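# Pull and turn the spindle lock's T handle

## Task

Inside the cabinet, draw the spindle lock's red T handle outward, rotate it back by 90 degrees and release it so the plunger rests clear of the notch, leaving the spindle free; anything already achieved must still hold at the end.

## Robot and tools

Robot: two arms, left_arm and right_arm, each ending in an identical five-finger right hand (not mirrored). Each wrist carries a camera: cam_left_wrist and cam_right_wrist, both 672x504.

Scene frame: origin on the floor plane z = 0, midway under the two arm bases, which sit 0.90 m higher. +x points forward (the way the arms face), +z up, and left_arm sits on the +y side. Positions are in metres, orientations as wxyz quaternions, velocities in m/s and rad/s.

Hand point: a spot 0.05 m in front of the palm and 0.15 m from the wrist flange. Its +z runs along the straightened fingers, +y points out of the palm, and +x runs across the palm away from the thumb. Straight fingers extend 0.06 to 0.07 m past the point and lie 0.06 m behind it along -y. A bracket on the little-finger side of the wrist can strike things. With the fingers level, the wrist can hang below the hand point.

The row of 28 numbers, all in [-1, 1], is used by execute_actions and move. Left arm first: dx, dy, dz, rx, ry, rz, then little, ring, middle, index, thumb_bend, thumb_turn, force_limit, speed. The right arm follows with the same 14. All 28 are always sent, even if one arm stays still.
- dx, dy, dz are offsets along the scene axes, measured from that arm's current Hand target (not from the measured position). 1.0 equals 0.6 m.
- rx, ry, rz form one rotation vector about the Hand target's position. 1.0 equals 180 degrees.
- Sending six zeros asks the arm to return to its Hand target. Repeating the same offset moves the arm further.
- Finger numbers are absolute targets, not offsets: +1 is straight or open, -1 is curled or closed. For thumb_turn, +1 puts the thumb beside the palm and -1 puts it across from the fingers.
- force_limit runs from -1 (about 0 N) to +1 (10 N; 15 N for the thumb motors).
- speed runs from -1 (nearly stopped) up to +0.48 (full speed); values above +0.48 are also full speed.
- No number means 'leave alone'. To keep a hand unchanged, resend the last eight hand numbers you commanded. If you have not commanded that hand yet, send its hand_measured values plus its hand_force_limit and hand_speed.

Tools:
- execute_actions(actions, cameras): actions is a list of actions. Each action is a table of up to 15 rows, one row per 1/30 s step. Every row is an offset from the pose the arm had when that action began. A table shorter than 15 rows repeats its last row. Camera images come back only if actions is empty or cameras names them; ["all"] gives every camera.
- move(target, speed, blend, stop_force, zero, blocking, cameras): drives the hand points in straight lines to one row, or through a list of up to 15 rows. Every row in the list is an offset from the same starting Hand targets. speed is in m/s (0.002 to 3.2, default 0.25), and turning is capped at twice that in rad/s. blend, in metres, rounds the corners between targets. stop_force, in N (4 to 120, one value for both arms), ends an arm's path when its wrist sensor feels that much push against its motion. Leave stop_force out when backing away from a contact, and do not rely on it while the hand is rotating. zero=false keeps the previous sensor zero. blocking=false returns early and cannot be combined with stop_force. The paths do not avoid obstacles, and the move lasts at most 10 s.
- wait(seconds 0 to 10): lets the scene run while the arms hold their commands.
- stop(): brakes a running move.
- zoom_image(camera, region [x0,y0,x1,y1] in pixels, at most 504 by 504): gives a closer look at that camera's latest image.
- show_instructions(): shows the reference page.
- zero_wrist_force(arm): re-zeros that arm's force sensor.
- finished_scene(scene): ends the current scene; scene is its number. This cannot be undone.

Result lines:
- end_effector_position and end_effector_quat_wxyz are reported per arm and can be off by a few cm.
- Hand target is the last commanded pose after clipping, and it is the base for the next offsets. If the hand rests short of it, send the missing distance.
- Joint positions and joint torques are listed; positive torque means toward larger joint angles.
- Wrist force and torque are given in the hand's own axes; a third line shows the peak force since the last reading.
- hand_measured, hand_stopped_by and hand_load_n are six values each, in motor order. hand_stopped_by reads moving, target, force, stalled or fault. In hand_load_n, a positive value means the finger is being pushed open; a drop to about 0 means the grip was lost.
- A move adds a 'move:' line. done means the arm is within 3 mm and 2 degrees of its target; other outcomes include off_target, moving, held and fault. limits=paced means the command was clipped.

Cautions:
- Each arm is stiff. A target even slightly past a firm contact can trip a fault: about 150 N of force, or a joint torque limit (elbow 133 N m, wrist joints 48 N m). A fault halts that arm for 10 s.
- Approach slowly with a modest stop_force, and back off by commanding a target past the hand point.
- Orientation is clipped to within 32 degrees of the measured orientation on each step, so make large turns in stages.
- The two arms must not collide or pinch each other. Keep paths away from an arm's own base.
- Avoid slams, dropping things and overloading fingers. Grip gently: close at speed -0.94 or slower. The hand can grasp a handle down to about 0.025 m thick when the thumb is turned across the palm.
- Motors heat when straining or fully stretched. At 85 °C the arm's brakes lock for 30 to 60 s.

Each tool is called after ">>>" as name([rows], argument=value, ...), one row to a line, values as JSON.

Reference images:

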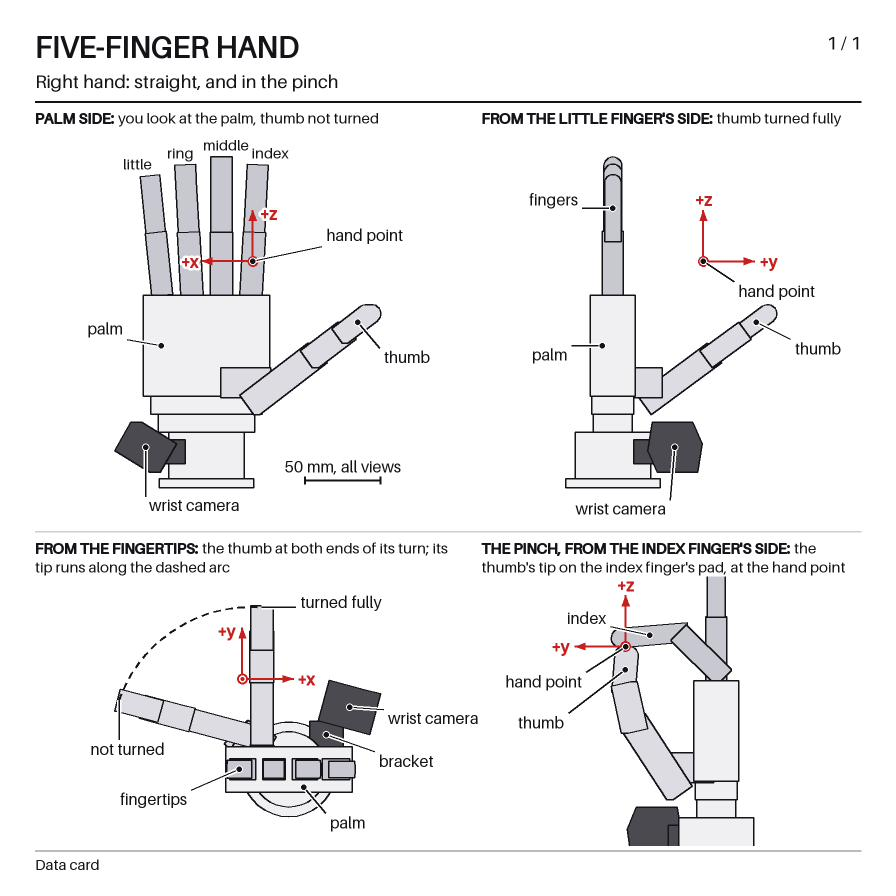

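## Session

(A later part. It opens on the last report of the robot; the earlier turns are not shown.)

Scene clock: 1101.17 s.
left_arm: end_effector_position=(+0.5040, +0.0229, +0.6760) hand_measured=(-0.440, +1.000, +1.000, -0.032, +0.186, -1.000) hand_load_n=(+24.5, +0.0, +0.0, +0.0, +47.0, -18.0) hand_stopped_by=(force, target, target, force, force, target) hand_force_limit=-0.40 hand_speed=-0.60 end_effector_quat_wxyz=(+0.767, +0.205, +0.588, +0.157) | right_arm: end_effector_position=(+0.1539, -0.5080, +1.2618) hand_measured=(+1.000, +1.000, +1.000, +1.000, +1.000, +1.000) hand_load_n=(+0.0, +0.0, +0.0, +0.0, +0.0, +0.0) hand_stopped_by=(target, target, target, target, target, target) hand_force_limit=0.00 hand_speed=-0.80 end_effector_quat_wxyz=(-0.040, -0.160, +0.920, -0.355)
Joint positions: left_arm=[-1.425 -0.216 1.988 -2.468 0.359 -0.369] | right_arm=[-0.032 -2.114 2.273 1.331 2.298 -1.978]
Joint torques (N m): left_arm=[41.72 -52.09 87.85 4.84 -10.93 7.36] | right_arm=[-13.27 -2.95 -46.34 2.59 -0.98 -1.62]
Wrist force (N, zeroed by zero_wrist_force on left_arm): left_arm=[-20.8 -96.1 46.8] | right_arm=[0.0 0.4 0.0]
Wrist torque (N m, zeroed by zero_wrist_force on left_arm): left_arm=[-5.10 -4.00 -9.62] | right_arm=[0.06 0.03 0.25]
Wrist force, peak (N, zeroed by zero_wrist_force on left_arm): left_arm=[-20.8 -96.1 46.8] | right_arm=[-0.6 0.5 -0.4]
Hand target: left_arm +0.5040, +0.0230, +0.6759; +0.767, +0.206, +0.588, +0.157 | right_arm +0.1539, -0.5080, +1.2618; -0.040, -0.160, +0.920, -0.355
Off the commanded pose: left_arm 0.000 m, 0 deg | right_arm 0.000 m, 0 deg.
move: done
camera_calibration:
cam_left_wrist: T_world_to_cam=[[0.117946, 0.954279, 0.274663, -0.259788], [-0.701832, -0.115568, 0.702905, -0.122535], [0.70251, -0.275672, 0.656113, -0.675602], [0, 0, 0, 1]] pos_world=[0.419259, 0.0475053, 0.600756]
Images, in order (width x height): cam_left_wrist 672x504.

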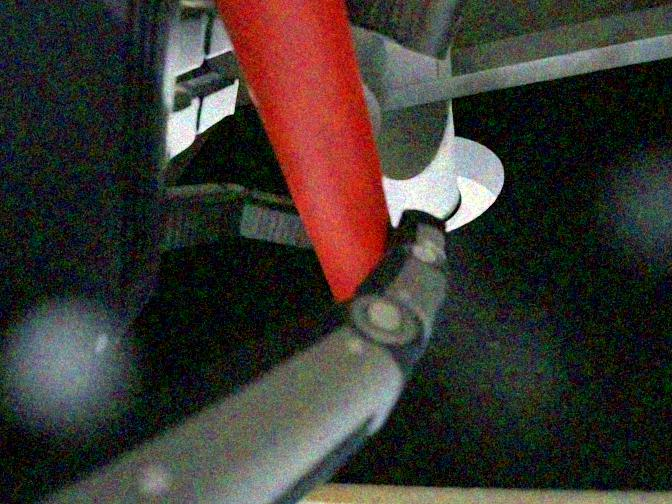

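>>> move([
  [0, 0.012, -0.0018, -0.0834, 0, 0, -0.8, 1, 1, -0.7, -0.6, -1, -0.4, -0.6, 0, 0, 0, 0, 0, 0, 1, 1, 1, 1, 1, 1, 0, -0.8],
  [-0.002, 0.0232, -0.0066, -0.1667, 0, 0, -0.8, 1, 1, -0.7, -0.6, -1, -0.4, -0.6, 0, 0, 0, 0, 0, 0, 1, 1, 1, 1, 1, 1, 0, -0.8],
], speed=0.08, blend=[0.002, 0], cameras=["cam_left_wrist"])

Scene clock: 1117.80 s.
left_arm: end_effector_position=(+0.5028, +0.0370, +0.6720) hand_measured=(-0.440, +1.000, +1.000, -0.030, +0.174, -1.000) hand_load_n=(+14.0, +0.0, +0.0, +26.5, +17.0, -3.0) hand_stopped_by=(force, target, target, force, force, target) hand_force_limit=-0.40 hand_speed=-0.60 end_effector_quat_wxyz=(+0.794, +0.000, +0.608, +0.000) | right_arm: end_effector_position=(+0.1539, -0.5080, +1.2618) hand_measured=(+1.000, +1.000, +1.000, +1.000, +1.000, +1.000) hand_load_n=(+0.0, +0.0, +0.0, +0.0, +0.0, +0.0) hand_stopped_by=(target, target, target, target, target, target) hand_force_limit=0.00 hand_speed=-0.80 end_effector_quat_wxyz=(-0.040, -0.160, +0.920, -0.355)
Joint positions: left_arm=[-1.437 -0.175 1.937 -2.872 0.295 -0.479] | right_arm=[-0.032 -2.114 2.273 1.331 2.298 -1.978]
Joint torques (N m): left_arm=[-52.02 -80.19 -19.31 -6.49 4.99 3.37] | right_arm=[-11.75 -4.67 -46.2 2.47 -0.81 -1.88]
Wrist force (N, zeroed by zero_wrist_force on left_arm): left_arm=[16.9 25.5 37.3] | right_arm=[0.0 0.4 -0.4]
Wrist torque (N m, zeroed by zero_wrist_force on left_arm): left_arm=[-0.32 -0.70 0.96] | right_arm=[0.09 0.03 0.25]
Wrist force, peak (N, zeroed by zero_wrist_force on left_arm): left_arm=[-21.0 -99.8 46.3] | right_arm=[-0.6 0.5 -0.4]
Hand target: left_arm +0.5028, +0.0369, +0.6720; +0.794, +0.000, +0.608, +0.000 | right_arm +0.1539, -0.5080, +1.2618; -0.040, -0.160, +0.920, -0.355
Off the commanded pose: left_arm 0.000 m, 0 deg | right_arm 0.000 m, 0 deg.
move: done
camera_calibration:
cam_left_wrist: T_world_to_cam=[[0.117937, 0.963858, -0.238889, 0.0727591], [-0.701706, 0.251111, 0.666748, -0.108183], [0.702638, 0.0889959, 0.70596, -0.71538], [0, 0, 0, 1]] pos_world=[0.41816, 0.0207025, 0.594542]
Images, in order (width x height): cam_left_wrist 672x504.

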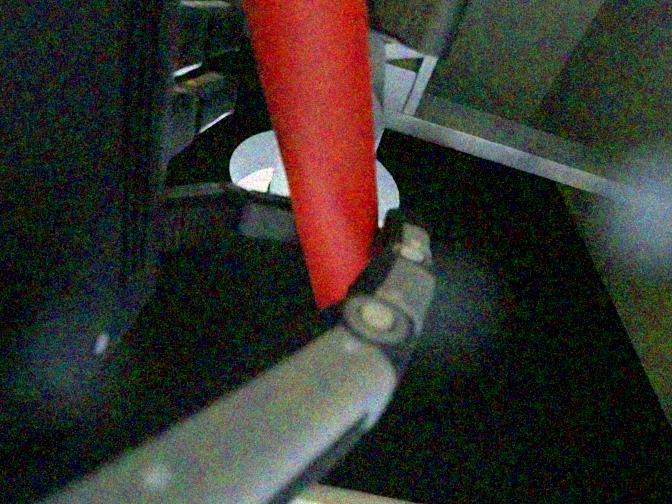

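>>> move(target=[0.0083, 0, 0, 0, 0, 0, -0.8, 1, 1, -0.7, -0.6, -1, -0.4, -0.6, 0, 0, 0, 0, 0, 0, 1, 1, 1, 1, 1, 1, 0, -0.8], speed=0.01, cameras=["cam_left_wrist"])

Scene clock: 1139.17 s.
left_arm: end_effector_position=(+0.5078, +0.0369, +0.6720) hand_measured=(-0.440, +1.000, +1.000, -0.030, +0.174, -1.000) hand_load_n=(+13.0, +0.0, +0.0, +25.5, +17.0, -2.5) hand_stopped_by=(force, target, target, force, force, target) hand_force_limit=-0.40 hand_speed=-0.60 end_effector_quat_wxyz=(+0.794, +0.000, +0.608, +0.000) | right_arm: end_effector_position=(+0.1539, -0.5080, +1.2618) hand_measured=(+1.000, +1.000, +1.000, +1.000, +1.000, +1.000) hand_load_n=(+0.0, +0.0, +0.0, +0.0, +0.0, +0.0) hand_stopped_by=(target, target, target, target, target, target) hand_force_limit=0.00 hand_speed=-0.80 end_effector_quat_wxyz=(-0.040, -0.160, +0.920, -0.355)
Joint positions: left_arm=[-1.429 -0.18 1.936 -2.842 0.298 -0.503] | right_arm=[-0.032 -2.114 2.273 1.331 2.298 -1.978]
Joint torques (N m): left_arm=[-19.58 -106.49 -19.23 -1.65 10.94 -2.36] | right_arm=[-11.38 -2.18 -46.49 2.11 -0.69 -1.51]
Wrist force (N, zeroed by zero_wrist_force on left_arm): left_arm=[14.1 24.7 33.4] | right_arm=[0.4 0.0 0.1]
Wrist torque (N m, zeroed by zero_wrist_force on left_arm): left_arm=[-0.23 -0.60 1.04] | right_arm=[0.00 -0.04 0.26]
Wrist force, peak (N, zeroed by zero_wrist_force on left_arm): left_arm=[17.5 26.1 37.4] | right_arm=[-0.8 0.3 -0.4]
Hand target: left_arm +0.5078, +0.0369, +0.6720; +0.794, +0.000, +0.608, +0.000 | right_arm +0.1539, -0.5080, +1.2618; -0.040, -0.160, +0.920, -0.355
Off the commanded pose: left_arm 0.000 m, 0 deg | right_arm 0.000 m, 0 deg.
move: done
camera_calibration:
cam_left_wrist: T_world_to_cam=[[0.117893, 0.963816, -0.23908, 0.0723136], [-0.701777, 0.251203, 0.666638, -0.104651], [0.702574, 0.0891888, 0.705999, -0.718823], [0, 0, 0, 1]] pos_world=[0.423059, 0.0207026, 0.594542]
Images, in order (width x height): cam_left_wrist 672x504.

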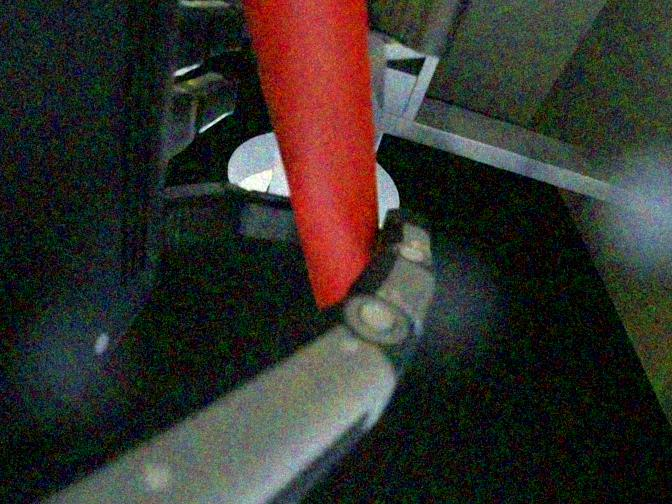

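>>> move(target=[0.0167, 0, 0, 0, 0, 0, -0.8, 1, 1, -0.7, -0.6, -1, -0.4, -0.6, 0, 0, 0, 0, 0, 0, 1, 1, 1, 1, 1, 1, 0, -0.8], speed=0.01, cameras=["cam_left_wrist"])

Scene clock: 1201.73 s.
left_arm: end_effector_position=(+0.5178, +0.0369, +0.6720) hand_measured=(-0.440, +1.000, +1.000, -0.030, +0.174, -1.000) hand_load_n=(+12.0, +0.0, +0.0, +24.5, +17.5, -3.0) hand_stopped_by=(force, target, target, force, force, target) hand_force_limit=-0.40 hand_speed=-0.60 end_effector_quat_wxyz=(+0.794, +0.000, +0.608, +0.000) | right_arm: end_effector_position=(+0.1539, -0.5080, +1.2618) hand_measured=(+1.000, +1.000, +1.000, +1.000, +1.000, +1.000) hand_load_n=(+0.0, +0.0, +0.0, +0.0, +0.0, +0.0) hand_stopped_by=(target, target, target, target, target, target) hand_force_limit=0.00 hand_speed=-0.80 end_effector_quat_wxyz=(-0.040, -0.160, +0.920, -0.355)
Joint positions: left_arm=[-1.413 -0.19 1.931 -2.782 0.306 -0.551] | right_arm=[-0.032 -2.114 2.273 1.331 2.298 -1.978]
Joint torques (N m): left_arm=[-18.35 -107.62 -19.53 -2.03 10.75 -2] | right_arm=[-11.86 -1.69 -46.17 2.42 -1.03 -1.36]
Wrist force (N, zeroed by zero_wrist_force on left_arm): left_arm=[12.4 24.1 29.0] | right_arm=[-0.1 0.2 0.4]
Wrist torque (N m, zeroed by zero_wrist_force on left_arm): left_arm=[-0.16 -0.44 0.99] | right_arm=[0.01 0.02 0.23]
Wrist force, peak (N, zeroed by zero_wrist_force on left_arm): left_arm=[14.5 24.9 33.8] | right_arm=[-0.4 0.1 -0.7]
Hand target: left_arm +0.5178, +0.0369, +0.6720; +0.794, +0.000, +0.608, +0.000 | right_arm +0.1539, -0.5080, +1.2618; -0.040, -0.160, +0.920, -0.355
Off the commanded pose: left_arm 0.000 m, 0 deg | right_arm 0.000 m, 0 deg.
move: done
camera_calibration:
cam_left_wrist: T_world_to_cam=[[0.117893, 0.963816, -0.23908, 0.0711347], [-0.701777, 0.251203, 0.666638, -0.0976334], [0.702574, 0.0891888, 0.705999, -0.725849], [0, 0, 0, 1]] pos_world=[0.433059, 0.0207026, 0.594542]
Images, in order (width x height): cam_left_wrist 672x504.

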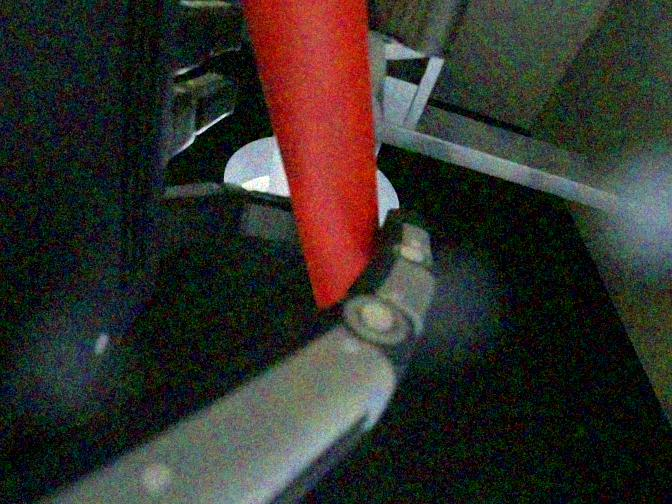

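>>> move(target=[0.043, 0, 0, 0, 0, 0, -0.8, 1, 1, -0.7, -0.6, -1, -0.4, -0.6, 0, 0, 0, 0, 0, 0, 1, 1, 1, 1, 1, 1, 0, -0.8], speed=0.015, stop_force=15, cameras=["cam_left_wrist"])

Scene clock: 1209.57 s.
left_arm: end_effector_position=(+0.5299, +0.0369, +0.6720) hand_measured=(-0.442, +1.000, +1.000, -0.030, +0.176, -1.000) hand_load_n=(+10.0, +0.0, +0.0, +19.5, +20.5, -3.0) hand_stopped_by=(force, target, target, force, force, target) hand_force_limit=-0.40 hand_speed=-0.60 end_effector_quat_wxyz=(+0.794, +0.000, +0.608, +0.000) | right_arm: end_effector_position=(+0.1539, -0.5080, +1.2618) hand_measured=(+1.000, +1.000, +1.000, +1.000, +1.000, +1.000) hand_load_n=(+0.0, +0.0, +0.0, +0.0, +0.0, +0.0) hand_stopped_by=(target, target, target, target, target, target) hand_force_limit=0.00 hand_speed=-0.80 end_effector_quat_wxyz=(-0.040, -0.160, +0.920, -0.355)
Joint positions: left_arm=[-1.393 -0.202 1.925 -2.713 0.316 -0.604] | right_arm=[-0.032 -2.114 2.273 1.331 2.298 -1.978]
Joint torques (N m): left_arm=[-37.87 -76.26 10.16 -6.3 2.49 2.86] | right_arm=[-13.52 -3.48 -45.82 2.32 -1.04 -1.63]
Wrist force (N, zeroed by zero_wrist_force on left_arm): left_arm=[10.8 16.5 23.1] | right_arm=[-0.4 0.3 -0.4]
Wrist torque (N m, zeroed by zero_wrist_force on left_arm): left_arm=[-0.08 -0.39 0.46] | right_arm=[0.08 0.09 0.22]
Wrist force, peak (N, zeroed by zero_wrist_force on left_arm): left_arm=[13.0 23.9 29.4] | right_arm=[-0.3 0.1 -0.8]
Hand target: left_arm +0.5299, +0.0369, +0.6720; +0.794, +0.000, +0.608, +0.000 (not the last commanded pose) | right_arm +0.1539, -0.5080, +1.2618; -0.040, -0.160, +0.920, -0.355
Off the commanded pose: left_arm 0.014 m, 0 deg | right_arm 0.000 m, 0 deg.
move: contact (left_arm)
camera_calibration:
cam_left_wrist: T_world_to_cam=[[0.117656, 0.963849, -0.239067, 0.0699029], [-0.701928, 0.251011, 0.666551, -0.0889933], [0.702463, 0.0893842, 0.706086, -0.734346], [0, 0, 0, 1]] pos_world=[0.445159, 0.0206014, 0.594541]
Images, in order (width x height): cam_left_wrist 672x504.

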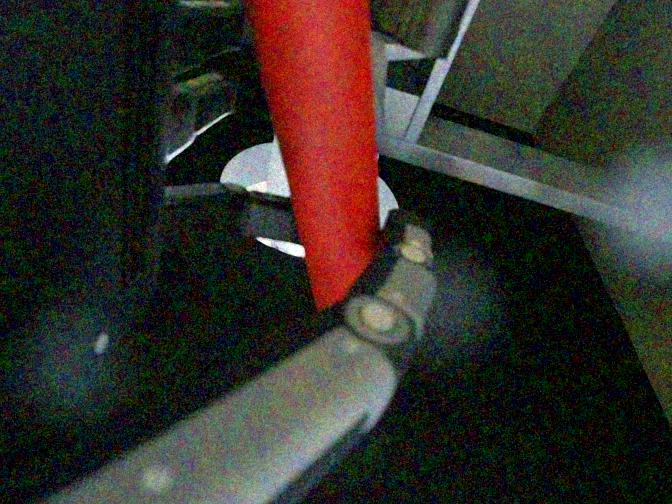

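>>> move(target=[0, 0, 0, 0, 0, 0, -0.8, 1, 1, -0.7, 0.7, -1, -0.4, -0.4, 0, 0, 0, 0, 0, 0, 1, 1, 1, 1, 1, 1, 0, -0.8], cameras=["cam_left_wrist"])

Scene clock: 1223.13 s.
left_arm: end_effector_position=(+0.5298, +0.0369, +0.6720) hand_measured=(-0.442, +1.000, +1.000, -0.030, +0.700, -1.000) hand_load_n=(+9.0, +0.0, +0.0, +15.5, +0.0, -0.5) hand_stopped_by=(force, target, target, force, target, target) hand_force_limit=-0.40 hand_speed=-0.40 end_effector_quat_wxyz=(+0.794, +0.000, +0.608, +0.000) | right_arm: end_effector_position=(+0.1539, -0.5080, +1.2618) hand_measured=(+1.000, +1.000, +1.000, +1.000, +1.000, +1.000) hand_load_n=(+0.0, +0.0, +0.0, +0.0, +0.0, +0.0) hand_stopped_by=(target, target, target, target, target, target) hand_force_limit=0.00 hand_speed=-0.80 end_effector_quat_wxyz=(-0.040, -0.160, +0.920, -0.355)
Joint positions: left_arm=[-1.393 -0.202 1.925 -2.713 0.316 -0.604] | right_arm=[-0.032 -2.114 2.273 1.331 2.298 -1.978]
Joint torques (N m): left_arm=[-14.36 -74.85 8.94 -5 2.56 1.35] | right_arm=[-13.58 -3.97 -46.22 2.24 -0.96 -1.19]
Wrist force (N, zeroed by zero_wrist_force on left_arm): left_arm=[6.2 1.8 24.5] | right_arm=[-0.2 0.2 -0.1]
Wrist torque (N m, zeroed by zero_wrist_force on left_arm): left_arm=[-0.28 -0.40 0.08] | right_arm=[0.04 0.05 0.23]
Wrist force, peak (N, zeroed by zero_wrist_force on left_arm): left_arm=[11.0 16.5 23.2] | right_arm=[-0.4 -0.1 -0.8]
Hand target: left_arm +0.5299, +0.0369, +0.6720; +0.794, +0.000, +0.608, +0.000 | right_arm +0.1539, -0.5080, +1.2618; -0.040, -0.160, +0.920, -0.355
Off the commanded pose: left_arm 0.000 m, 0 deg | right_arm 0.000 m, 0 deg.
move: done
camera_calibration:
cam_left_wrist: T_world_to_cam=[[0.117791, 0.963833, -0.239065, 0.0698412], [-0.7019, 0.251107, 0.666544, -0.0890042], [0.702468, 0.0892866, 0.706092, -0.734351], [0, 0, 0, 1]] pos_world=[0.445159, 0.020602, 0.594541]
Images, in order (width x height): cam_left_wrist 672x504.

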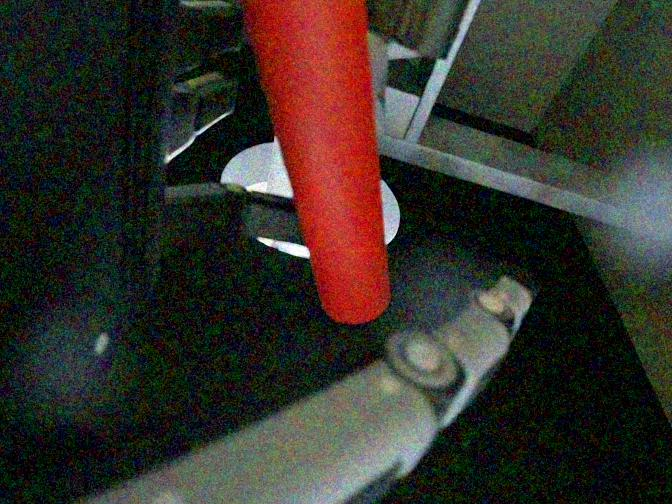

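>>> move(target=[0.0083, 0, 0, 0, 0, 0, -0.8, 1, 1, -0.7, 0.7, -1, -0.4, -0.4, 0, 0, 0, 0, 0, 0, 1, 1, 1, 1, 1, 1, 0, -0.8], speed=0.01, stop_force=15)

>>> move(target=[0.0083, 0, 0, 0, 0, 0, -0.8, 1, 1, -0.7, 0.7, -1, -0.4, -0.4, 0, 0, 0, 0, 0, 0, 1, 1, 1, 1, 1, 1, 0, -0.8], speed=0.01, stop_force=15, cameras=["cam_left_wrist"])

Scene clock: 1232.50 s.
left_arm: end_effector_position=(+0.5306, +0.0371, +0.6719) hand_measured=(-0.442, +1.000, +1.000, -0.032, +0.700, -1.000) hand_load_n=(+3.0, +0.0, +0.0, +9.5, +0.0, -0.5) hand_stopped_by=(force, target, target, force, target, target) hand_force_limit=-0.40 hand_speed=-0.40 end_effector_quat_wxyz=(+0.794, +0.000, +0.608, +0.000) | right_arm: end_effector_position=(+0.1539, -0.5080, +1.2618) hand_measured=(+1.000, +1.000, +1.000, +1.000, +1.000, +1.000) hand_load_n=(+0.0, +0.0, +0.0, +0.0, +0.0, +0.0) hand_stopped_by=(target, target, target, target, target, target) hand_force_limit=0.00 hand_speed=-0.80 end_effector_quat_wxyz=(-0.040, -0.160, +0.920, -0.355)
Joint positions: left_arm=[-1.392 -0.202 1.925 -2.709 0.317 -0.607] | right_arm=[-0.032 -2.114 2.273 1.331 2.298 -1.978]
Joint torques (N m): left_arm=[-20.25 -66.08 17.57 -5.75 -1.21 2.16] | right_arm=[-10.77 -1.3 -45.3 2.77 -0.97 -1.85]
Wrist force (N, zeroed by zero_wrist_force on left_arm): left_arm=[-0.7 1.0 11.0] | right_arm=[-0.6 0.2 -0.5]
Wrist torque (N m, zeroed by zero_wrist_force on left_arm): left_arm=[0.03 0.36 -0.13] | right_arm=[0.07 0.12 0.20]
Wrist force, peak (N, zeroed by zero_wrist_force on left_arm): left_arm=[6.4 1.8 24.7] | right_arm=[-0.7 0.6 -0.1]
Hand target: left_arm +0.5306, +0.0371, +0.6719; +0.794, +0.000, +0.608, +0.000 (not the last commanded pose) | right_arm +0.1539, -0.5080, +1.2618; -0.040, -0.160, +0.920, -0.355
Off the commanded pose: left_arm 0.004 m, 0 deg | right_arm 0.000 m, 0 deg.
move: contact (left_arm)

Scene clock: 1233.87 s.
left_arm: end_effector_position=(+0.5356, +0.0371, +0.6719) hand_measured=(-0.442, +1.000, +1.000, -0.032, +0.700, -1.000) hand_load_n=(+0.0, +0.0, +0.0, +0.0, +0.0, -0.5) hand_stopped_by=(force, target, target, force, target, target) hand_force_limit=-0.40 hand_speed=-0.40 end_effector_quat_wxyz=(+0.794, +0.000, +0.608, +0.000) | right_arm: end_effector_position=(+0.1539, -0.5080, +1.2618) hand_measured=(+1.000, +1.000, +1.000, +1.000, +1.000, +1.000) hand_load_n=(+0.0, +0.0, +0.0, +0.0, +0.0, +0.0) hand_stopped_by=(target, target, target, target, target, target) hand_force_limit=0.00 hand_speed=-0.80 end_effector_quat_wxyz=(-0.040, -0.160, +0.920, -0.355)
Joint positions: left_arm=[-1.384 -0.206 1.922 -2.682 0.322 -0.628] | right_arm=[-0.032 -2.114 2.273 1.331 2.298 -1.978]
Joint torques (N m): left_arm=[12.21 -97.51 -9.84 -1.32 4.75 -2.44] | right_arm=[-12.81 -2.83 -46.17 2.48 -0.88 -1.35]
Wrist force (N, zeroed by zero_wrist_force on left_arm): left_arm=[-3.6 0.4 0.2] | right_arm=[-0.3 0.2 0.1]
Wrist torque (N m, zeroed by zero_wrist_force on left_arm): left_arm=[0.04 0.54 -0.03] | right_arm=[0.04 0.06 0.23]
Wrist force, peak (N, zeroed by zero_wrist_force on left_arm): left_arm=[-0.3 1.0 11.5] | right_arm=[-0.4 0.6 -0.5]
Hand target: left_arm +0.5356, +0.0371, +0.6719; +0.794, +0.000, +0.608, +0.000 | right_arm +0.1539, -0.5080, +1.2618; -0.040, -0.160, +0.920, -0.355
Off the commanded pose: left_arm 0.000 m, 0 deg | right_arm 0.000 m, 0 deg.
move: done
camera_calibration:
cam_left_wrist: T_world_to_cam=[[0.117559, 0.963942, -0.238739, 0.0688637], [-0.701879, 0.250723, 0.666711, -0.0850873], [0.702528, 0.0891881, 0.706045, -0.738299], [0, 0, 0, 1]] pos_world=[0.450859, 0.0208003, 0.594442]
Images, in order (width x height): cam_left_wrist 672x504.

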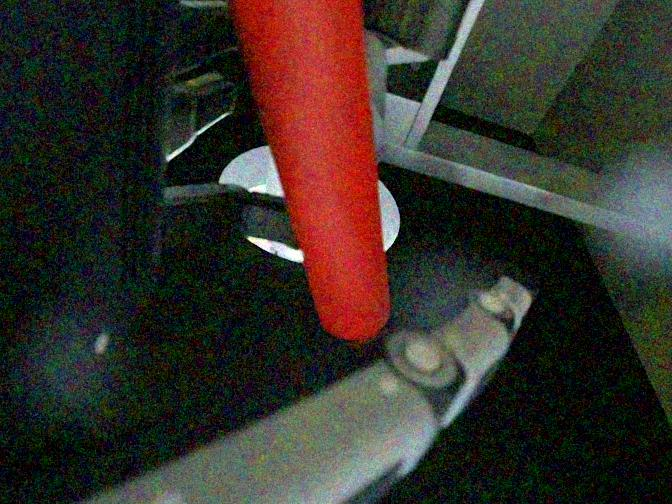

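>>> move([
  [0, -0.0917, 0, 0, 0, 0, -0.442, 1, 1, -0.032, 0.7, -1, -0.4, -0.4, 0, 0, 0, 0, 0, 0, 1, 1, 1, 1, 1, 1, 0, -0.8],
  [-0.16, -0.0917, -0.01, 0, 0, 0, -0.442, 1, 1, -0.032, 0.7, -1, -0.4, -0.4, 0, 0, 0, 0, 0, 0, 1, 1, 1, 1, 1, 1, 0, -0.8],
], speed=0.05, stop_force=10, cameras=["cam_left_wrist"])

>>> move(target=[0, 0, 0, 0, 0, 0, 1, 1, 1, 1, 0.7, -1, -0.4, 0.2, 0, 0, 0, 0, 0, 0, 1, 1, 1, 1, 1, 1, 0, -0.8], cameras=["cam_left_wrist"])

>>> zoom_image(camera="cam_left_wrist", region=[250, 0, 590, 260])

Scene clock: 1277.53 s.
left_arm: end_effector_position=(+0.5355, +0.0113, +0.6720) hand_measured=(-0.440, +1.000, +1.000, -0.032, +0.702, -1.000) hand_load_n=(+18.5, +0.0, +0.0, +0.0, +4.0, -0.5) hand_stopped_by=(target, target, target, target, target, target) hand_force_limit=-0.40 hand_speed=-0.40 end_effector_quat_wxyz=(+0.794, +0.000, +0.608, +0.000) | right_arm: end_effector_position=(+0.1539, -0.5080, +1.2618) hand_measured=(+1.000, +1.000, +1.000, +1.000, +1.000, +1.000) hand_load_n=(+0.0, +0.0, +0.0, +0.0, +0.0, +0.0) hand_stopped_by=(target, target, target, target, target, target) hand_force_limit=0.00 hand_speed=-0.80 end_effector_quat_wxyz=(-0.040, -0.160, +0.920, -0.355)
Joint positions: left_arm=[-1.391 -0.208 1.883 -2.66 0.317 -0.609] | right_arm=[-0.032 -2.114 2.273 1.331 2.298 -1.978]
Joint torques (N m): left_arm=[4.89 -73.03 14.72 -6.18 5.93 -2.08] | right_arm=[-10.41 -2.5 -47.13 2.16 -0.44 -1.42]
Wrist force (N, zeroed by zero_wrist_force on left_arm): left_arm=[4.4 1.7 11.3] | right_arm=[-0.4 0.2 -0.2]
Wrist torque (N m, zeroed by zero_wrist_force on left_arm): left_arm=[-0.15 -0.36 0.05] | right_arm=[0.05 0.08 0.22]
Wrist force, peak (N, zeroed by zero_wrist_force on left_arm): left_arm=[3.7 11.9 12.9] | right_arm=[-0.1 0.3 -0.8]
Hand target: left_arm +0.5355, +0.0113, +0.6720; +0.794, +0.000, +0.608, +0.000 (not the last commanded pose) | right_arm +0.1539, -0.5080, +1.2618; -0.040, -0.160, +0.920, -0.355
Off the commanded pose: left_arm 0.101 m, 0 deg | right_arm 0.000 m, 0 deg.
move: contact (left_arm); path passed 0 of 2 targets
camera_calibration:
cam_left_wrist: T_world_to_cam=[[0.117559, 0.963942, -0.238739, 0.0937573], [-0.701879, 0.250723, 0.666711, -0.0786853], [0.702528, 0.0891881, 0.706045, -0.736069], [0, 0, 0, 1]] pos_world=[0.450859, -0.00499974, 0.594542]
Images, in order (width x height): cam_left_wrist 672x504.

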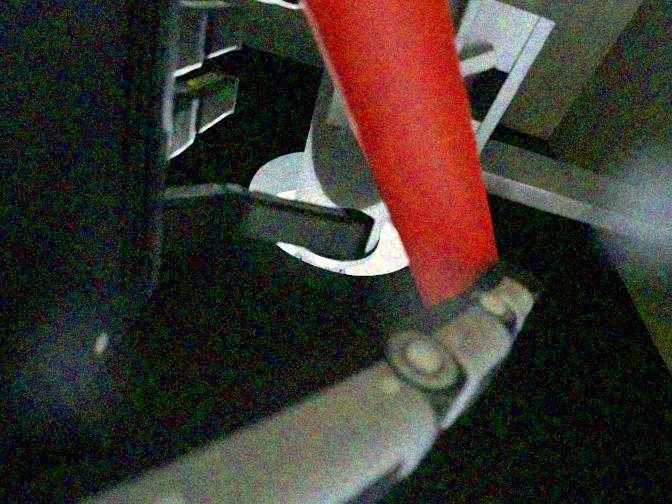

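Scene clock: 1278.27 s.
left_arm: end_effector_position=(+0.5355, +0.0113, +0.6720) hand_measured=(+1.000, +1.000, +1.000, +1.000, +0.702, -1.000) hand_load_n=(+0.0, +0.0, +0.0, +0.0, +4.0, -1.0) hand_stopped_by=(target, target, target, target, target, target) hand_force_limit=-0.40 hand_speed=0.20 end_effector_quat_wxyz=(+0.794, +0.000, +0.608, +0.000) | right_arm: end_effector_position=(+0.1539, -0.5080, +1.2618) hand_measured=(+1.000, +1.000, +1.000, +1.000, +1.000, +1.000) hand_load_n=(+0.0, +0.0, +0.0, +0.0, +0.0, +0.0) hand_stopped_by=(target, target, target, target, target, target) hand_force_limit=0.00 hand_speed=-0.80 end_effector_quat_wxyz=(-0.040, -0.160, +0.920, -0.355)
Joint positions: left_arm=[-1.391 -0.208 1.883 -2.66 0.317 -0.609] | right_arm=[-0.032 -2.114 2.273 1.331 2.298 -1.978]
Joint torques (N m): left_arm=[5.06 -71.14 6.7 -4.41 1.88 -2.38] | right_arm=[-11.85 -1.16 -45 2.84 -0.67 -1.48]
Wrist force (N, zeroed by zero_wrist_force on left_arm): left_arm=[-3.1 1.8 -2.9] | right_arm=[-0.1 0.2 -0.5]
Wrist torque (N m, zeroed by zero_wrist_force on left_arm): left_arm=[0.03 0.54 -0.01] | right_arm=[0.06 0.05 0.23]
Wrist force, peak (N, zeroed by zero_wrist_force on left_arm): left_arm=[4.7 1.7 11.2] | right_arm=[-0.3 0.7 0.1]
Hand target: left_arm +0.5355, +0.0113, +0.6720; +0.794, +0.000, +0.608, +0.000 | right_arm +0.1539, -0.5080, +1.2618; -0.040, -0.160, +0.920, -0.355
Off the commanded pose: left_arm 0.000 m, 0 deg | right_arm 0.000 m, 0 deg.
move: done
camera_calibration:
cam_left_wrist: T_world_to_cam=[[0.117559, 0.963942, -0.238739, 0.0936609], [-0.701879, 0.250723, 0.666711, -0.0787104], [0.702528, 0.0891881, 0.706045, -0.736078], [0, 0, 0, 1]] pos_world=[0.450859, -0.00489974, 0.594542]
Images, in order (width x height): cam_left_wrist 672x504.

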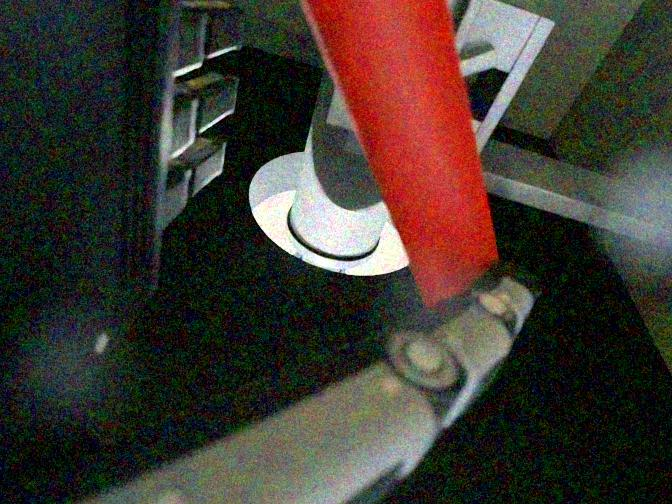

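Scaled by 1.482.

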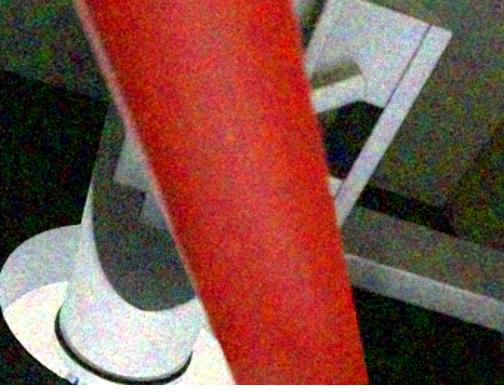

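>>> move(target=[-0.175, 0, -0.01, 0, 0, 0, 1, 1, 1, 1, 0.7, -1, -0.4, 0.2, 0, 0, 0, 0, 0, 0, 1, 1, 1, 1, 1, 1, 0, -0.8], speed=0.08, stop_force=10)

>>> move(target=[0, 0, 0, 0, 0, 0, -1, -1, -1, 1, 0.7, -1, -0.4, 0.3, 0, 0, 0, 0, 0, 0, 1, 1, 1, 1, 1, 1, 0, -0.8], cameras=["cam_left_wrist"])

>>> zoom_image(camera="cam_left_wrist", region=[250, 0, 590, 260])

Scene clock: 1290.67 s.
left_arm: end_effector_position=(+0.4305, +0.0113, +0.6660) hand_measured=(+1.000, +1.000, +1.000, +1.000, +0.700, -1.000) hand_load_n=(+0.0, +0.0, +0.0, +0.0, +0.0, +0.0) hand_stopped_by=(target, target, target, target, target, target) hand_force_limit=-0.40 hand_speed=0.20 end_effector_quat_wxyz=(+0.794, +0.000, +0.608, +0.000) | right_arm: end_effector_position=(+0.1539, -0.5080, +1.2618) hand_measured=(+1.000, +1.000, +1.000, +1.000, +1.000, +1.000) hand_load_n=(+0.5, +0.0, +0.0, +0.0, +0.0, +0.0) hand_stopped_by=(target, target, target, target, target, target) hand_force_limit=0.00 hand_speed=-0.80 end_effector_quat_wxyz=(-0.040, -0.160, +0.920, -0.355)
Joint positions: left_arm=[-1.56 -0.077 1.877 -3.331 0.263 -0.041] | right_arm=[-0.032 -2.114 2.273 1.331 2.298 -1.978]
Joint torques (N m): left_arm=[-15.12 -66.59 -6.68 -6.08 -1.29 2.24] | right_arm=[-12.72 -4.37 -44.89 2.19 -0.42 -1.48]
Wrist force (N, zeroed by zero_wrist_force on left_arm): left_arm=[-3.2 0.7 -0.1] | right_arm=[-0.5 0.1 0.0]
Wrist torque (N m, zeroed by zero_wrist_force on left_arm): left_arm=[0.11 0.50 -0.17] | right_arm=[0.02 0.10 0.20]
Wrist force, peak (N, zeroed by zero_wrist_force on left_arm): left_arm=[-3.4 1.8 -2.8] | right_arm=[-0.7 0.6 -0.1]
Hand target: left_arm +0.4305, +0.0113, +0.6660; +0.794, +0.000, +0.608, +0.000 | right_arm +0.1539, -0.5080, +1.2618; -0.040, -0.160, +0.920, -0.355
Off the commanded pose: left_arm 0.000 m, 0 deg | right_arm 0.000 m, 0 deg.
move: done

Scene clock: 1291.53 s.
left_arm: end_effector_position=(+0.4305, +0.0113, +0.6660) hand_measured=(-1.000, -1.000, -1.000, +1.000, +0.700, -1.000) hand_load_n=(+0.5, +0.0, +0.0, +0.0, +0.5, -0.5) hand_stopped_by=(target, target, target, target, target, target) hand_force_limit=-0.40 hand_speed=0.30 end_effector_quat_wxyz=(+0.794, +0.000, +0.608, +0.000) | right_arm: end_effector_position=(+0.1539, -0.5080, +1.2618) hand_measured=(+1.000, +1.000, +1.000, +1.000, +1.000, +1.000) hand_load_n=(+0.0, +0.0, +0.0, +0.0, +0.0, -0.5) hand_stopped_by=(target, target, target, target, target, target) hand_force_limit=0.00 hand_speed=-0.80 end_effector_quat_wxyz=(-0.040, -0.160, +0.920, -0.355)
Joint positions: left_arm=[-1.56 -0.077 1.877 -3.331 0.263 -0.041] | right_arm=[-0.032 -2.114 2.273 1.331 2.298 -1.978]
Joint torques (N m): left_arm=[-14.72 -66.42 1.61 -5.36 -0.81 2.23] | right_arm=[-11.32 -1.21 -45.44 2.54 -0.75 -1.39]
Wrist force (N, zeroed by zero_wrist_force on left_arm): left_arm=[-3.3 0.5 0.1] | right_arm=[-0.2 0.3 -0.3]
Wrist torque (N m, zeroed by zero_wrist_force on left_arm): left_arm=[0.06 0.48 -0.19] | right_arm=[0.07 0.06 0.23]
Wrist force, peak (N, zeroed by zero_wrist_force on left_arm): left_arm=[-3.6 0.3 0.0] | right_arm=[-0.4 0.7 -0.3]
Hand target: left_arm +0.4305, +0.0113, +0.6660; +0.794, +0.000, +0.608, +0.000 | right_arm +0.1539, -0.5080, +1.2618; -0.040, -0.160, +0.920, -0.355
Off the commanded pose: left_arm 0.000 m, 0 deg | right_arm 0.000 m, 0 deg.
move: done
camera_calibration:
cam_left_wrist: T_world_to_cam=[[0.117559, 0.963942, -0.238739, 0.104669], [-0.701879, 0.250723, 0.666711, -0.148382], [0.702528, 0.0891881, 0.706045, -0.658067], [0, 0, 0, 1]] pos_world=[0.345859, -0.00499974, 0.588542]
Images, in order (width x height): cam_left_wrist 672x504.

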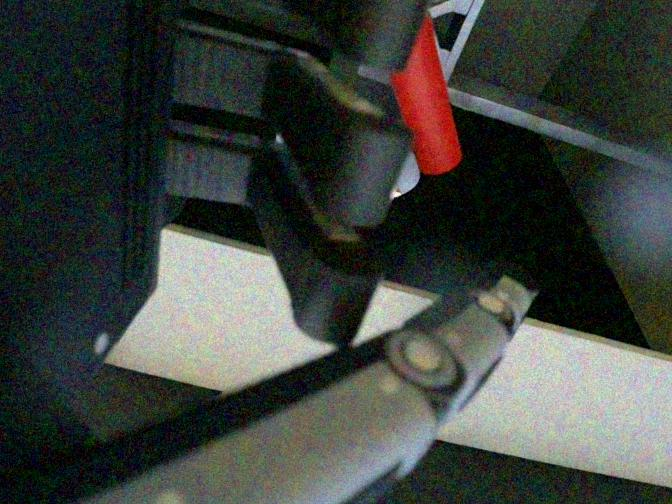

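Scaled by 1.482.

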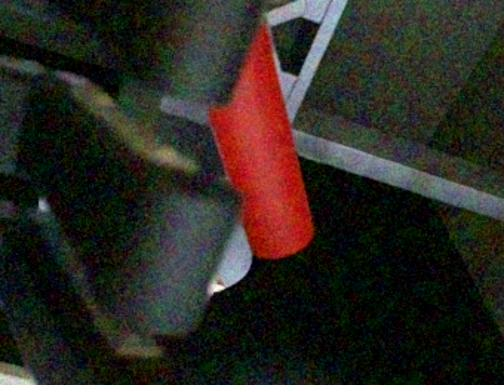

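>>> move([
  [0.0158, 0.0645, -0.0017, 0, 0, 0, -1, -1, -1, 1, 0.7, -1, -0.4, 0.3, 0, 0, 0, 0, 0, 0, 1, 1, 1, 1, 1, 1, 0, -0.8],
  [0.0858, 0.0645, -0.0017, 0, 0, 0, -1, -1, -1, 1, 0.7, -1, -0.4, 0.3, 0, 0, 0, 0, 0, 0, 1, 1, 1, 1, 1, 1, 0, -0.8],
], speed=0.05, stop_force=8, cameras=["cam_left_wrist"])

Scene clock: 1311.57 s.
left_arm: end_effector_position=(+0.4820, +0.0500, +0.6650) hand_measured=(-1.000, -1.000, -1.000, +1.000, +0.700, -1.000) hand_load_n=(+0.0, +0.0, +0.0, +0.0, +0.5, +0.0) hand_stopped_by=(target, target, target, target, target, target) hand_force_limit=-0.40 hand_speed=0.30 end_effector_quat_wxyz=(+0.794, +0.000, +0.608, +0.000) | right_arm: end_effector_position=(+0.1539, -0.5080, +1.2618) hand_measured=(+1.000, +1.000, +1.000, +1.000, +1.000, +1.000) hand_load_n=(+0.0, +0.0, +0.0, +0.0, +0.0, +0.0) hand_stopped_by=(target, target, target, target, target, target) hand_force_limit=0.00 hand_speed=-0.80 end_effector_quat_wxyz=(-0.040, -0.160, +0.920, -0.355)
Joint positions: left_arm=[-1.469 -0.134 1.949 -3.027 0.282 -0.373] | right_arm=[-0.032 -2.114 2.273 1.331 2.298 -1.978]
Joint torques (N m): left_arm=[13.41 -93.5 19.63 -1.59 5.02 -2.79] | right_arm=[-11.46 -2.65 -44.47 2.68 -0.75 -1.61]
Wrist force (N, zeroed by zero_wrist_force on left_arm): left_arm=[-3.3 0.6 0.0] | right_arm=[-0.1 0.0 -0.4]
Wrist torque (N m, zeroed by zero_wrist_force on left_arm): left_arm=[0.09 0.50 -0.01] | right_arm=[0.02 0.04 0.23]
Wrist force, peak (N, zeroed by zero_wrist_force on left_arm): left_arm=[-3.7 0.6 0.3] | right_arm=[-0.3 0.0 -1.0]
Hand target: left_arm +0.4820, +0.0500, +0.6650; +0.794, +0.000, +0.608, +0.000 | right_arm +0.1539, -0.5080, +1.2618; -0.040, -0.160, +0.920, -0.355
Off the commanded pose: left_arm 0.000 m, 0 deg | right_arm 0.000 m, 0 deg.
move: done
camera_calibration:
cam_left_wrist: T_world_to_cam=[[0.117559, 0.963942, -0.238739, 0.0609864], [-0.701879, 0.250723, 0.666711, -0.121367], [0.702528, 0.0891881, 0.706045, -0.696931], [0, 0, 0, 1]] pos_world=[0.397259, 0.0338003, 0.587542]
Images, in order (width x height): cam_left_wrist 672x504.

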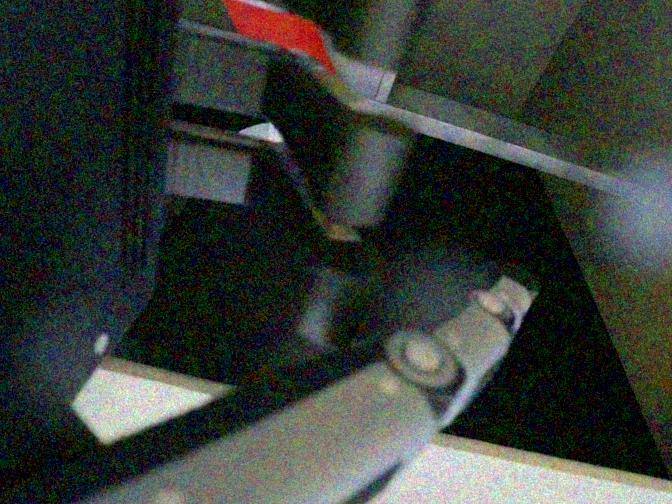

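>>> move([
  [0, 0.0695, 0.0055, 0, 0, 0, -1, -1, -1, 1, 0.7, -1, -0.4, 0.3, 0, 0, 0, 0, 0, 0, 1, 1, 1, 1, 1, 1, 0, -0.8],
  [0, 0.0845, -0.0005, 0, 0, 0, -1, -1, -1, 1, 0.7, -1, -0.4, 0.3, 0, 0, 0, 0, 0, 0, 1, 1, 1, 1, 1, 1, 0, -0.8],
  [0, 0.0975, -0.0102, 0, 0, 0, -1, -1, -1, 1, 0.7, -1, -0.4, 0.3, 0, 0, 0, 0, 0, 0, 1, 1, 1, 1, 1, 1, 0, -0.8],
  [0, 0.1075, -0.023, 0, 0, 0, -1, -1, -1, 1, 0.7, -1, -0.4, 0.3, 0, 0, 0, 0, 0, 0, 1, 1, 1, 1, 1, 1, 0, -0.8],
], speed=0.02, stop_force=25, cameras=["cam_left_wrist"])

Scene clock: 1324.60 s.
left_arm: end_effector_position=(+0.4820, +0.0936, +0.6675) hand_measured=(-1.000, -1.000, -1.000, +1.000, +0.700, -1.000) hand_load_n=(+0.0, +0.0, +0.0, +3.0, +0.0, +0.0) hand_stopped_by=(target, target, target, target, target, target) hand_force_limit=-0.40 hand_speed=0.30 end_effector_quat_wxyz=(+0.794, +0.000, +0.608, +0.000) | right_arm: end_effector_position=(+0.1539, -0.5080, +1.2618) hand_measured=(+1.000, +1.000, +1.000, +1.000, +1.000, +1.000) hand_load_n=(+0.0, +0.0, +0.0, +0.0, +0.0, +0.0) hand_stopped_by=(target, target, target, target, target, target) hand_force_limit=0.00 hand_speed=-0.80 end_effector_quat_wxyz=(-0.040, -0.160, +0.920, -0.355)
Joint positions: left_arm=[-1.461 -0.123 2.014 -3.077 0.285 -0.4] | right_arm=[-0.032 -2.114 2.273 1.331 2.298 -1.978]
Joint torques (N m): left_arm=[-0.92 -74.73 5.71 -0.81 -8.06 1.89] | right_arm=[-9.56 -2.18 -45.82 2.77 -0.65 -1.67]
Wrist force (N, zeroed by zero_wrist_force on left_arm): left_arm=[-18.7 -19.1 -1.2] | right_arm=[-0.2 0.0 0.0]
Wrist torque (N m, zeroed by zero_wrist_force on left_arm): left_arm=[0.92 -0.24 -1.00] | right_arm=[0.00 0.04 0.23]
Wrist force, peak (N, zeroed by zero_wrist_force on left_arm): left_arm=[-21.7 -29.6 0.4] | right_arm=[-0.5 0.7 -0.5]
Hand target: left_arm +0.4820, +0.0936, +0.6675; +0.794, +0.000, +0.608, +0.000 (not the last commanded pose) | right_arm +0.1539, -0.5080, +1.2618; -0.040, -0.160, +0.920, -0.355
Off the commanded pose: left_arm 0.027 m, 0 deg | right_arm 0.000 m, 0 deg.
move: contact (left_arm); path passed 1 of 4 targets
camera_calibration:
cam_left_wrist: T_world_to_cam=[[0.117761, 0.963889, -0.238852, 0.019617], [-0.701998, 0.250926, 0.66651, -0.133723], [0.702376, 0.0891847, 0.706197, -0.702534], [0, 0, 0, 1]] pos_world=[0.397259, 0.0773013, 0.589941]
Images, in order (width x height): cam_left_wrist 672x504.

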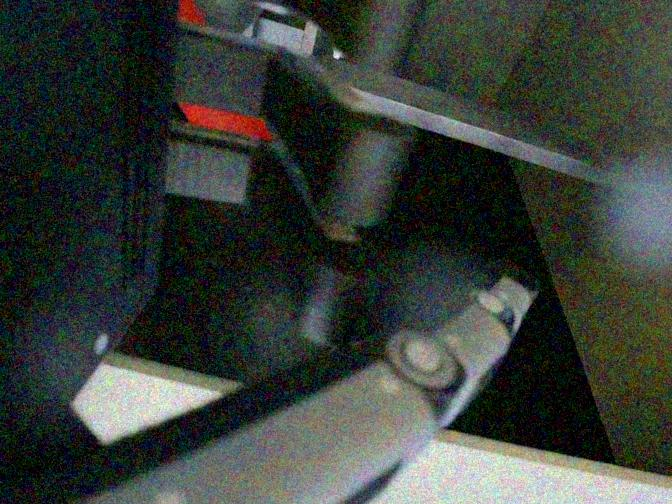

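>>> move([
  [0, -0.06, -0.004, 0, 0, 0, -1, -1, -1, 1, 0.7, -1, -0.4, 0.3, 0, 0, 0, 0, 0, 0, 1, 1, 1, 1, 1, 1, 0, -0.8],
  [-0.1, -0.06, -0.01, 0, 0, 0, -1, -1, -1, 1, 0.7, -1, -0.4, 0.3, 0, 0, 0, 0, 0, 0, 1, 1, 1, 1, 1, 1, 0, -0.8],
  [-0.13, -0.06, -0.12, 0, 0, 0, -1, -1, -1, 1, 0.7, -1, -0.4, 0.3, 0, 0, 0, 0, 0, 0, 1, 1, 1, 1, 1, 1, 0, -0.8],
], speed=0.08)

>>> move(target=[0, 0, 0, 0, 0, 0, 1, 1, 1, 1, 1, -1, -0.4, 0.3, 0, 0, 0, 0, 0, 0, 1, 1, 1, 1, 1, 1, 0, -0.8], cameras=["cam_left_wrist"])

>>> zoom_image(camera="cam_left_wrist", region=[200, 0, 540, 300])

Scene clock: 1347.67 s.
left_arm: end_effector_position=(+0.4040, +0.0576, +0.5955) hand_measured=(-1.000, -1.000, -1.000, +1.000, +0.700, -1.000) hand_load_n=(+0.0, +0.5, +0.0, +0.0, +0.0, -0.5) hand_stopped_by=(target, target, target, target, target, target) hand_force_limit=-0.40 hand_speed=0.30 end_effector_quat_wxyz=(+0.794, +0.000, +0.608, +0.000) | right_arm: end_effector_position=(+0.1539, -0.5080, +1.2618) hand_measured=(+1.000, +1.000, +1.000, +1.000, +1.000, +1.000) hand_load_n=(+0.0, +0.0, +0.0, +0.0, +0.0, +0.0) hand_stopped_by=(target, target, target, target, target, target) hand_force_limit=0.00 hand_speed=-0.80 end_effector_quat_wxyz=(-0.040, -0.160, +0.920, -0.355)
Joint positions: left_arm=[-1.607 0.096 1.799 -3.6 0.266 0.139] | right_arm=[-0.032 -2.114 2.273 1.331 2.298 -1.978]
Joint torques (N m): left_arm=[-14.67 -58.43 -3.15 -5.84 5.16 1.98] | right_arm=[-10.22 -2.51 -44.77 2.51 -0.64 -1.51]
Wrist force (N, zeroed by zero_wrist_force on left_arm): left_arm=[-3.2 3.3 -0.8] | right_arm=[0.1 0.2 -0.3]
Wrist torque (N m, zeroed by zero_wrist_force on left_arm): left_arm=[0.54 0.48 -0.08] | right_arm=[0.04 0.00 0.24]
Wrist force, peak (N, zeroed by zero_wrist_force on left_arm): left_arm=[-18.7 -19.1 -1.4] | right_arm=[0.1 0.7 -0.5]
Hand target: left_arm +0.4040, +0.0576, +0.5955; +0.794, +0.000, +0.608, +0.000 | right_arm +0.1539, -0.5080, +1.2618; -0.040, -0.160, +0.920, -0.355
Off the commanded pose: left_arm 0.000 m, 0 deg | right_arm 0.000 m, 0 deg.
move: done

Scene clock: 1348.53 s.
left_arm: end_effector_position=(+0.4040, +0.0575, +0.5955) hand_measured=(+1.000, +1.000, +1.000, +1.000, +1.000, -1.000) hand_load_n=(+0.0, +0.0, +0.0, +0.0, +0.0, -0.5) hand_stopped_by=(target, target, target, target, target, target) hand_force_limit=-0.40 hand_speed=0.30 end_effector_quat_wxyz=(+0.794, +0.000, +0.608, +0.000) | right_arm: end_effector_position=(+0.1539, -0.5080, +1.2618) hand_measured=(+1.000, +1.000, +1.000, +1.000, +1.000, +1.000) hand_load_n=(+0.0, +0.0, +0.0, +0.0, +0.0, +0.0) hand_stopped_by=(target, target, target, target, target, target) hand_force_limit=0.00 hand_speed=-0.80 end_effector_quat_wxyz=(-0.040, -0.160, +0.920, -0.355)
Joint positions: left_arm=[-1.607 0.096 1.799 -3.6 0.266 0.139] | right_arm=[-0.032 -2.114 2.273 1.331 2.298 -1.978]
Joint torques (N m): left_arm=[-12.85 -61.26 2.95 -5.77 4.63 2.12] | right_arm=[-12.28 -1.86 -45.15 2.58 -0.49 -1.55]
Wrist force (N, zeroed by zero_wrist_force on left_arm): left_arm=[-3.3 3.1 -1.4] | right_arm=[0.0 -0.1 -0.6]
Wrist torque (N m, zeroed by zero_wrist_force on left_arm): left_arm=[0.55 0.52 -0.08] | right_arm=[0.02 0.04 0.23]
Wrist force, peak (N, zeroed by zero_wrist_force on left_arm): left_arm=[-3.4 3.3 -1.0] | right_arm=[-0.3 0.4 -0.6]
Hand target: left_arm +0.4040, +0.0576, +0.5955; +0.794, +0.000, +0.608, +0.000 | right_arm +0.1539, -0.5080, +1.2618; -0.040, -0.160, +0.920, -0.355
Off the commanded pose: left_arm 0.000 m, 0 deg | right_arm 0.000 m, 0 deg.
move: done
camera_calibration:
cam_left_wrist: T_world_to_cam=[[0.117827, 0.963865, -0.238916, 0.0463179], [-0.701987, 0.251018, 0.666486, -0.131452], [0.702375, 0.0891862, 0.706198, -0.593692], [0, 0, 0, 1]] pos_world=[0.319259, 0.0413017, 0.517941]
Images, in order (width x height): cam_left_wrist 672x504.

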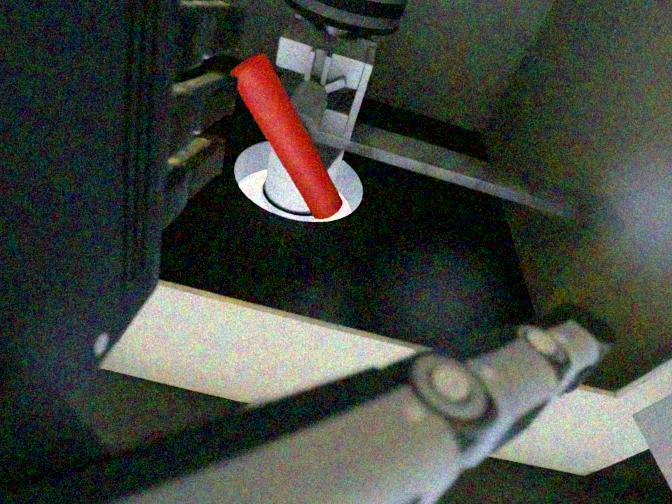

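Scaled by 1.482.

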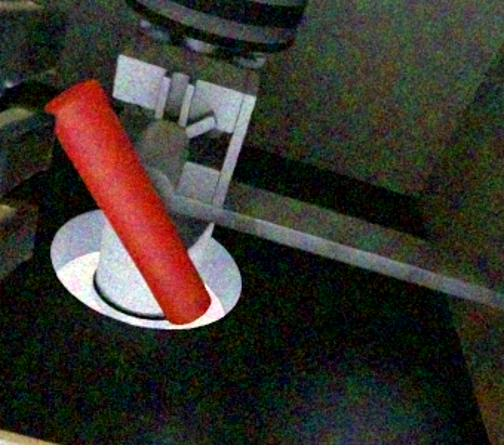

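>>> move([
  [-0.123, -0.096, 0.0075, 0, 0, 0, 1, 1, 1, 1, 1, -1, -0.4, 0.3, 0, 0, 0, 0, 0, 0, 1, 1, 1, 1, 1, 1, 0, -0.8],
  [-0.123, -0.096, 0.0075, 0.3838, -0.0332, 0.0684, 1, 1, 1, 1, 1, -1, -0.4, 0.3, 0, 0, 0, 0, 0, 0, 1, 1, 1, 1, 1, 1, 0, -0.8],
  [-0.123, -0.096, 0.0075, 0.7676, -0.0664, 0.1368, 1, 1, 1, 1, 1, -1, -0.4, 0.3, 0, 0, 0, 0, 0, 0, 1, 1, 1, 1, 1, 1, 0, -0.8],
], speed=0.25, blend=[0.005, 0.005, 0], cameras=["cam_left_wrist"])

Scene clock: 1456.67 s.
left_arm: end_effector_position=(+0.3304, -0.0001, +0.6000) hand_measured=(+1.000, +1.000, +1.000, +1.000, +1.000, -1.000) hand_load_n=(-0.5, +0.0, +0.0, +0.0, -0.5, +0.5) hand_stopped_by=(target, target, target, target, target, target) hand_force_limit=-0.40 hand_speed=0.30 end_effector_quat_wxyz=(+0.315, +0.634, +0.140, +0.693) | right_arm: end_effector_position=(+0.1539, -0.5080, +1.2618) hand_measured=(+1.000, +1.000, +1.000, +1.000, +1.000, +1.000) hand_load_n=(+0.0, +0.0, +0.0, +0.0, +0.0, +0.0) hand_stopped_by=(target, target, target, target, target, target) hand_force_limit=0.00 hand_speed=-0.80 end_effector_quat_wxyz=(-0.040, -0.160, +0.920, -0.355)
Joint positions: left_arm=[-1.777 0.101 2.078 -3.72 0.159 2.468] | right_arm=[-0.032 -2.114 2.273 1.331 2.298 -1.978]
Joint torques (N m): left_arm=[-15.27 -50.36 8.62 -5.77 -1.47 2.37] | right_arm=[-7.44 -2.42 -44.15 2.45 -0.54 -1.67]
Wrist force (N, zeroed by zero_wrist_force on left_arm): left_arm=[-2.7 3.0 -0.8] | right_arm=[-0.5 -0.2 -0.3]
Wrist torque (N m, zeroed by zero_wrist_force on left_arm): left_arm=[0.40 0.58 0.49] | right_arm=[-0.01 0.10 0.20]
Wrist force, peak (N, zeroed by zero_wrist_force on left_arm): left_arm=[-3.4 3.8 -0.5] | right_arm=[-0.6 0.7 -0.3]
Hand target: left_arm +0.3302, +0.0000, +0.6000; +0.315, +0.634, +0.140, +0.693 | right_arm +0.1539, -0.5080, +1.2618; -0.040, -0.160, +0.920, -0.355
Off the commanded pose: left_arm 0.000 m, 0 deg | right_arm 0.000 m, 0 deg.
move: done
camera_calibration:
cam_left_wrist: T_world_to_cam=[[-0.200172, -0.585039, 0.785913, -0.398232], [-0.553701, -0.594219, -0.583368, 0.529197], [0.808298, -0.551935, -0.204991, -0.0285087], [0, 0, 0, 1]] pos_world=[0.236346, 0.0657425, 0.615849]
Images, in order (width x height): cam_left_wrist 672x504.

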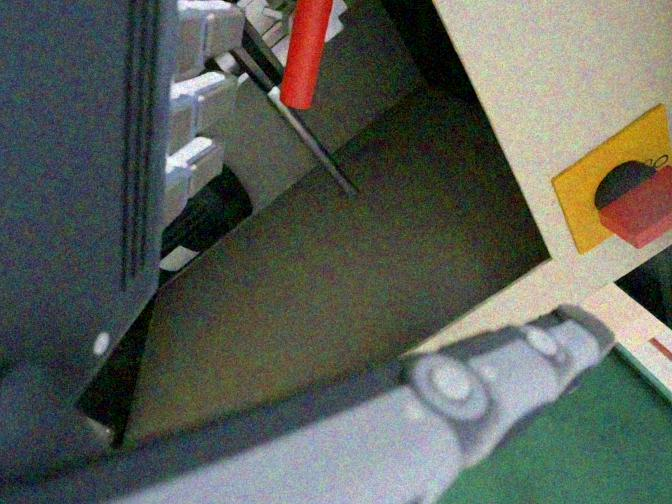

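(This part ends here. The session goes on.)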